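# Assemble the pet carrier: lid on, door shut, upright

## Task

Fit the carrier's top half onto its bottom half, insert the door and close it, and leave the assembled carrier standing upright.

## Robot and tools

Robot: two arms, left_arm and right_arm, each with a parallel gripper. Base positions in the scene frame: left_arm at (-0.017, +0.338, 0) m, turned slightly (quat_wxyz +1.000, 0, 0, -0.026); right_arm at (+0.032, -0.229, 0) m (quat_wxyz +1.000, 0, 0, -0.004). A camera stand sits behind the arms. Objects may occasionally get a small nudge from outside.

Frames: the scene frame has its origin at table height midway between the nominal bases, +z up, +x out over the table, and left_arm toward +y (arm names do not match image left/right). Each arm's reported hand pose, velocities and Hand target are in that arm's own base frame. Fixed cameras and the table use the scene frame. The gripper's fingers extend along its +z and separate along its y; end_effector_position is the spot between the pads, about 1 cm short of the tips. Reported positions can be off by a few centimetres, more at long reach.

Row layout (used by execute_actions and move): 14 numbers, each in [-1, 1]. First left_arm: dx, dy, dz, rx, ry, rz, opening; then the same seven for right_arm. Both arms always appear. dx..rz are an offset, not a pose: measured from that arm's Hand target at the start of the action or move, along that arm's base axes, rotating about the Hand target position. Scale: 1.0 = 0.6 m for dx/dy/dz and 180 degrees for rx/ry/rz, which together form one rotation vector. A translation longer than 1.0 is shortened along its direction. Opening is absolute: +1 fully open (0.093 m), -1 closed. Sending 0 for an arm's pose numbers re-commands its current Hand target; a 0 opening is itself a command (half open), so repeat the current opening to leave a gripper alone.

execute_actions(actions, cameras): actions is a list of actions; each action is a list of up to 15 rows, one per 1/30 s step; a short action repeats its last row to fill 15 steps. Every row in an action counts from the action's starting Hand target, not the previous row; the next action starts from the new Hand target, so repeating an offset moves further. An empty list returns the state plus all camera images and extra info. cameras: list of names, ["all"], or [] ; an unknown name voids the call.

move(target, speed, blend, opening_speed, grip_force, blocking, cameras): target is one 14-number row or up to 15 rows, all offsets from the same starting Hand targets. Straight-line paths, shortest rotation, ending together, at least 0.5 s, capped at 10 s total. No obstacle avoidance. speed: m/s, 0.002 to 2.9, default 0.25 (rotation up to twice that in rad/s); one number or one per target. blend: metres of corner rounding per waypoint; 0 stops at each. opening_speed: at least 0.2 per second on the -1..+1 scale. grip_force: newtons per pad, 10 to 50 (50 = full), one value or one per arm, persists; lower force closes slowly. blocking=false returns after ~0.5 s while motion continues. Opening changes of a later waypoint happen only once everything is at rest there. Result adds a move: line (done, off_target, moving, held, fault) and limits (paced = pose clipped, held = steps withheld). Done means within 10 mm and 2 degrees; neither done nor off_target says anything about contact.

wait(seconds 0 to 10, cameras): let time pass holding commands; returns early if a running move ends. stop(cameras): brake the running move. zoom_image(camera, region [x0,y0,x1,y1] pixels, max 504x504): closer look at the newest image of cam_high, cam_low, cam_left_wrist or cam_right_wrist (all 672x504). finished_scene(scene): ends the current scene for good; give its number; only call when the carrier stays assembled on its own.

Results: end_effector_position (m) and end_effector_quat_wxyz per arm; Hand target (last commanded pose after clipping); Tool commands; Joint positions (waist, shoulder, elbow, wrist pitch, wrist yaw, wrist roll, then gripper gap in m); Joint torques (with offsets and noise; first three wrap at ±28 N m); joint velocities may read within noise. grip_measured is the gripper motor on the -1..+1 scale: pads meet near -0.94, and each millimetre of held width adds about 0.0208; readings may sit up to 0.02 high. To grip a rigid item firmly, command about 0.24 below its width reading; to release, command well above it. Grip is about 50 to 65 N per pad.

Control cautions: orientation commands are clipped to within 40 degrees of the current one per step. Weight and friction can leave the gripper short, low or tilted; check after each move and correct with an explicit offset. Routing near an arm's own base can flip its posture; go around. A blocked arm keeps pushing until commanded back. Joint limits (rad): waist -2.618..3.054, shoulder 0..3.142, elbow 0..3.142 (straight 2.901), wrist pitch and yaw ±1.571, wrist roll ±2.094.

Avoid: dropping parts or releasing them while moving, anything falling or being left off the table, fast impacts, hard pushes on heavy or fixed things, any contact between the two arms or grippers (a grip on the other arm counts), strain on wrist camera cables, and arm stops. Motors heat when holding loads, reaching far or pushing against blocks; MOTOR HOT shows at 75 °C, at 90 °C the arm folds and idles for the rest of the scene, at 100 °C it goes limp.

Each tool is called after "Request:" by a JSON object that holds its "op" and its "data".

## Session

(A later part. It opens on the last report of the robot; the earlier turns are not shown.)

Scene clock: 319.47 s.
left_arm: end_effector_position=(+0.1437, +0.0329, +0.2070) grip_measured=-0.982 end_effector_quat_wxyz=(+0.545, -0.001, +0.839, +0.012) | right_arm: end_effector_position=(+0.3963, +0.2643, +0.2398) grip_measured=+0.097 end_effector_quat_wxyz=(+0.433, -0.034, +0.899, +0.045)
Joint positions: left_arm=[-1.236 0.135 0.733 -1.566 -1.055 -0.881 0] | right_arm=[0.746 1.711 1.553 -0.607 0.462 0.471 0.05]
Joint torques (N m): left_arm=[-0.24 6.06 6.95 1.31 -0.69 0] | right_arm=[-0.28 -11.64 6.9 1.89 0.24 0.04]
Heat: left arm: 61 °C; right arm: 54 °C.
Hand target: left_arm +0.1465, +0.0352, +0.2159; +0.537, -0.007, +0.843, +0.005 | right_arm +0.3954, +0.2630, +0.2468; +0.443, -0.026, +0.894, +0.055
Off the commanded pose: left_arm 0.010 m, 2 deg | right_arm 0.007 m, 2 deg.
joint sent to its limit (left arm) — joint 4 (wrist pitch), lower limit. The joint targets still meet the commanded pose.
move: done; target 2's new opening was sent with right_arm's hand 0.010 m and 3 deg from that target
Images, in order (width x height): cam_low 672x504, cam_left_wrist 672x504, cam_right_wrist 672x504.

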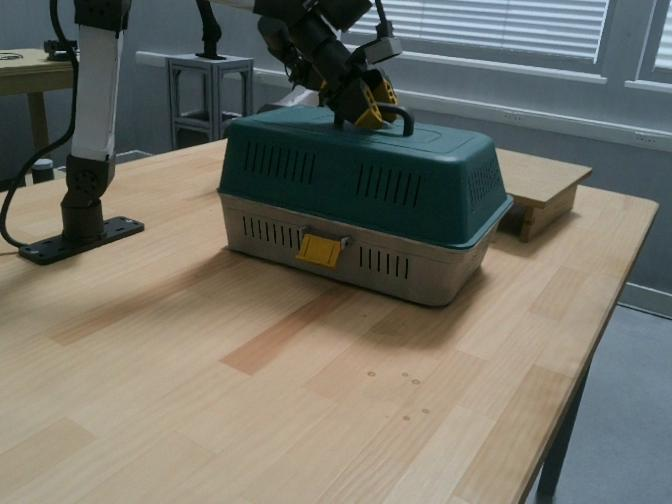

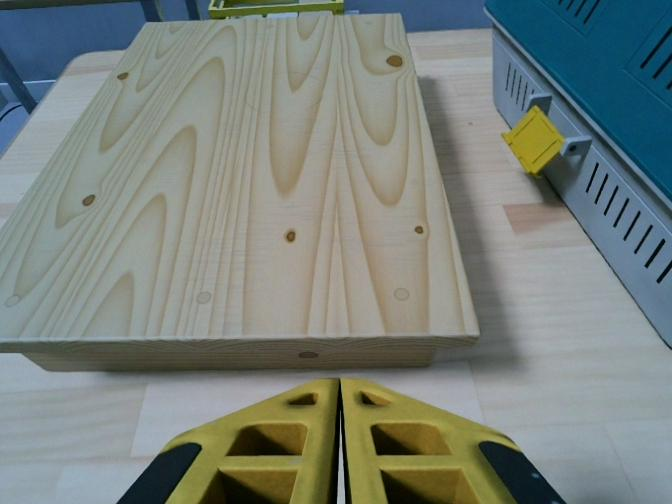

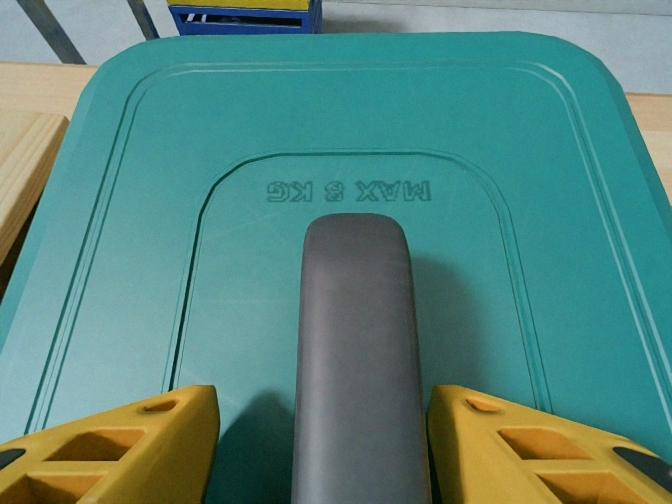

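Request:
{"op": "move", "data": {"target": [[0,0,0,0,0,0,-1,0,-0.004,0,0,0,0,0.7],[0,0,0,0,0,0,-1,-0.09,0,0.09,0,0,0,0.7],[-0.02,-0.2,0.05,0,0,-0.05,-1,-0.17,-0.15,0.2,0,0,0,0.7]], "speed": 0.15, "blend": [0, 0.02, 0], "opening_speed": 0.8, "cameras": ["all"]}}

Request:
{"op": "zoom_image", "data": {"camera": "cam_low", "region": [200, 80, 530, 310]}}

Request:
{"op": "zoom_image", "data": {"camera": "cam_high", "region": [260, 140, 490, 310]}}

Scene clock: 326.37 s.
left_arm: end_effector_position=(+0.1337, -0.0861, +0.2375) grip_measured=-0.982 end_effector_quat_wxyz=(+0.481, +0.104, +0.867, -0.075) | right_arm: end_effector_position=(+0.2946, +0.1745, +0.3578) grip_measured=+0.698 end_effector_quat_wxyz=(+0.438, -0.024, +0.897, +0.049)
Joint positions: left_arm=[-1.659 0.637 0.922 -1.563 -0.989 -1.261 0] | right_arm=[0.765 1.352 1.704 -1.114 0.482 0.501 0.079]
Joint torques (N m): left_arm=[0.8 2.59 7.71 0.82 -0.77 -0.08] | right_arm=[-0.62 -5.2 9.62 1.62 0.16 -0.15]
Heat: left arm: 61 °C; right arm: 52 °C.
Hand target: left_arm +0.1345, -0.0849, +0.2460; +0.536, +0.059, +0.841, -0.038 | right_arm +0.2933, +0.1730, +0.3669; +0.443, -0.026, +0.894, +0.055
Off the commanded pose: left_arm 0.009 m, 10 deg | right_arm 0.009 m, 1 deg.
shoulder posture changed (left arm): the wrist came as close to joint 1's axis as it can, and the arm is now in the other of its two shoulder postures.
joint sent to its limit (left arm) — joint 4 (wrist pitch), lower limit. The joint targets are off in orientation, not in position.
move: off_target (left_arm)

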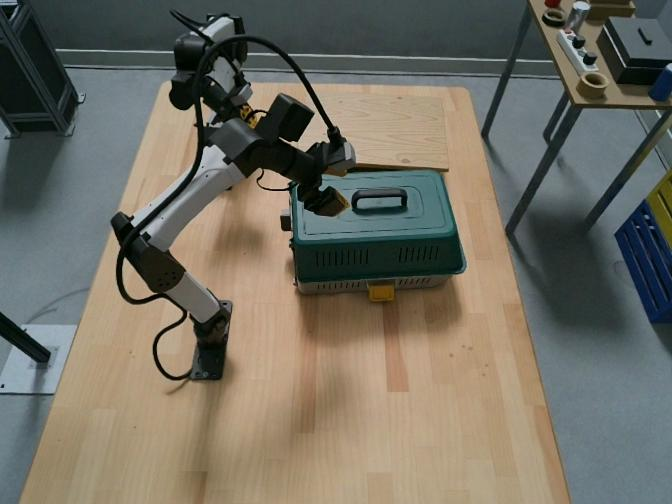

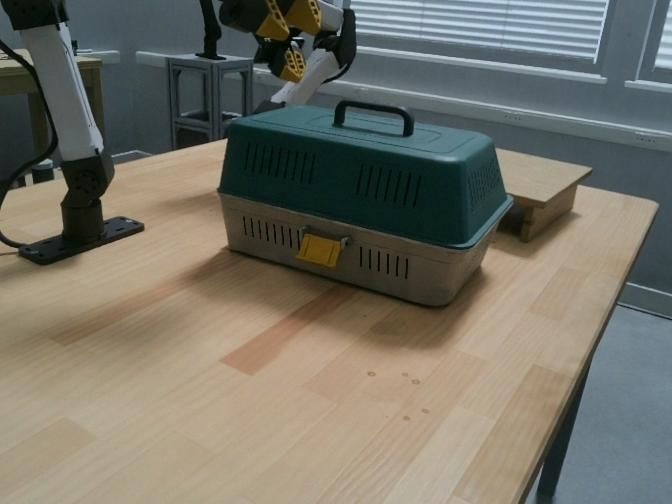

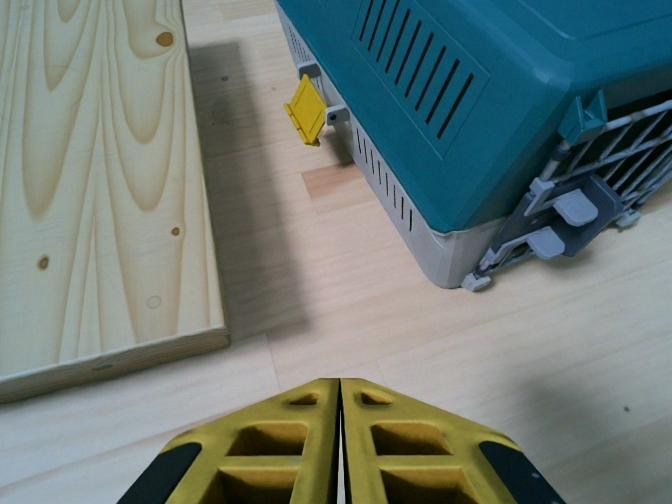

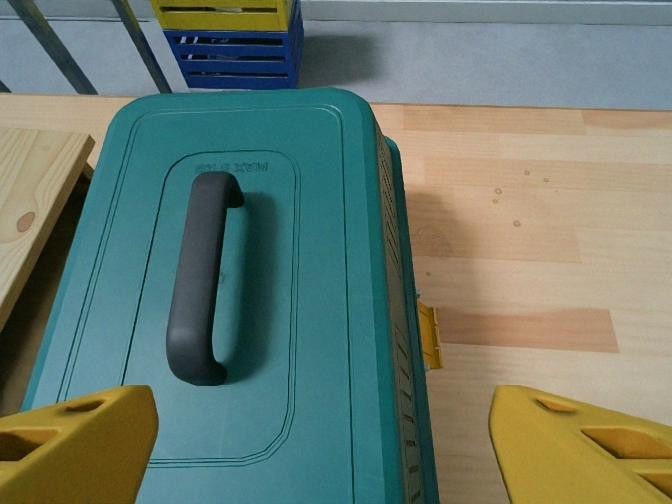

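Scaled by 1.527 from the camera's 672x504 image, which has a finer 960x720 frame.

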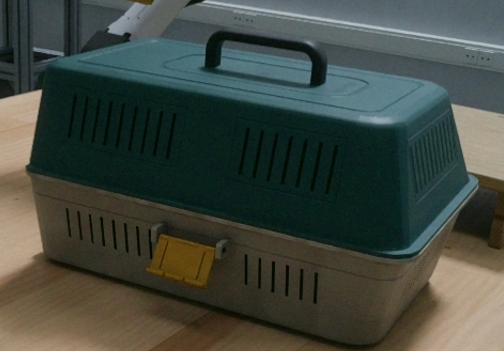

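Scaled by 2.191 from the camera's 672x504 image, which has a finer 960x720 frame.

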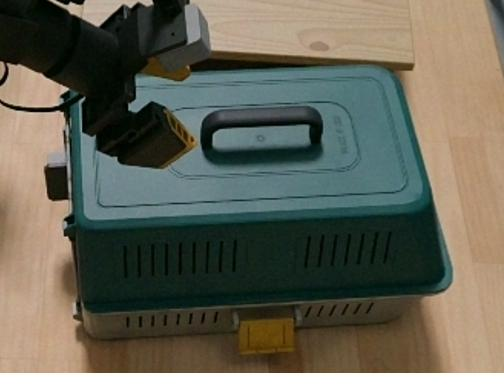

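Request:
{"op": "zoom_image", "data": {"camera": "cam_left_wrist", "region": [400, 60, 672, 300]}}

Scaled by 1.853 from the camera's 672x504 image, which has a finer 960x720 frame.

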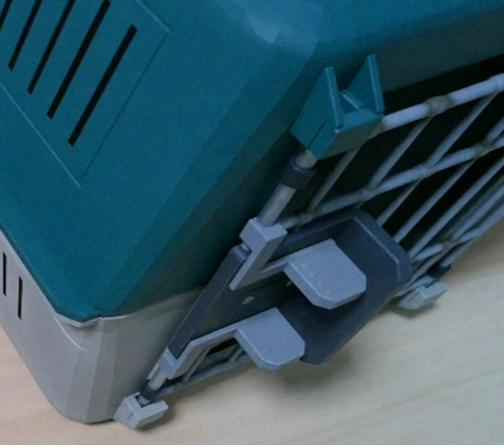

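Request:
{"op": "move", "data": {"target": [[0.04,-0.15,-0.05,0,0,-0.14,-1,0,0,0,0,0,0,0.7]], "speed": 0.2, "cameras": ["cam_left_wrist"]}}

Request:
{"op": "zoom_image", "data": {"camera": "cam_left_wrist", "region": [260, 60, 560, 380]}}

Scene clock: 333.23 s.
left_arm: end_effector_position=(+0.1573, -0.1723, +0.2133) grip_measured=-0.982 end_effector_quat_wxyz=(+0.509, +0.243, +0.813, -0.146) | right_arm: end_effector_position=(+0.2946, +0.1745, +0.3578) grip_measured=+0.698 end_effector_quat_wxyz=(+0.438, -0.024, +0.897, +0.049)
Joint positions: left_arm=[-1.254 0.538 0.613 -0.639 -0.604 -0.334 0] | right_arm=[0.765 1.352 1.704 -1.114 0.482 0.501 0.079]
Joint torques (N m): left_arm=[0.72 0.2 6.54 2.37 -0.13 0.33] | right_arm=[-0.58 -5.16 9.59 1.62 0.15 -0.16]
Heat: left arm: 61 °C; right arm: 50 °C.
Hand target: left_arm +0.1585, -0.1748, +0.2161; +0.515, +0.241, +0.808, -0.154 | right_arm +0.2933, +0.1730, +0.3669; +0.443, -0.026, +0.894, +0.055
Off the commanded pose: left_arm 0.004 m, 1 deg | right_arm 0.009 m, 1 deg.
move: done
Images, in order (width x height): cam_left_wrist 672x504.

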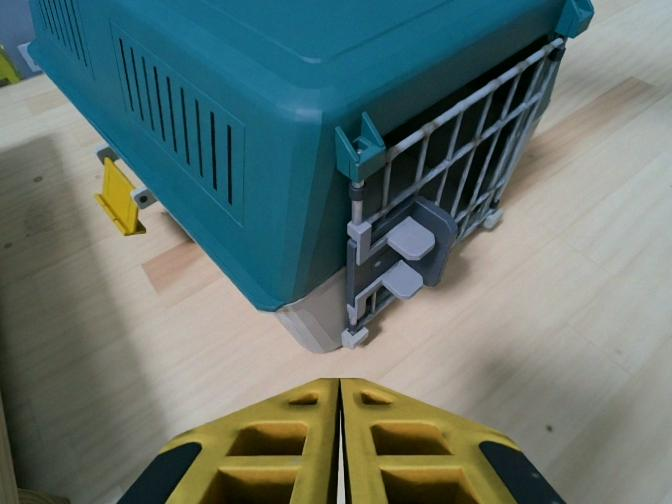

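Scaled by 1.575 from the camera's 672x504 image, which has a finer 960x720 frame.

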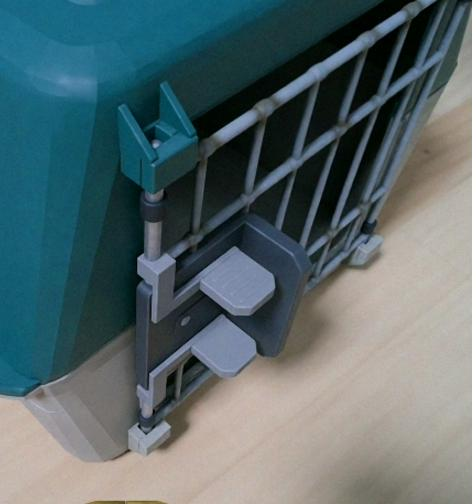

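Request:
{"op": "finished_scene", "data": {"scene": 2}}

The scene is finished: the task was done.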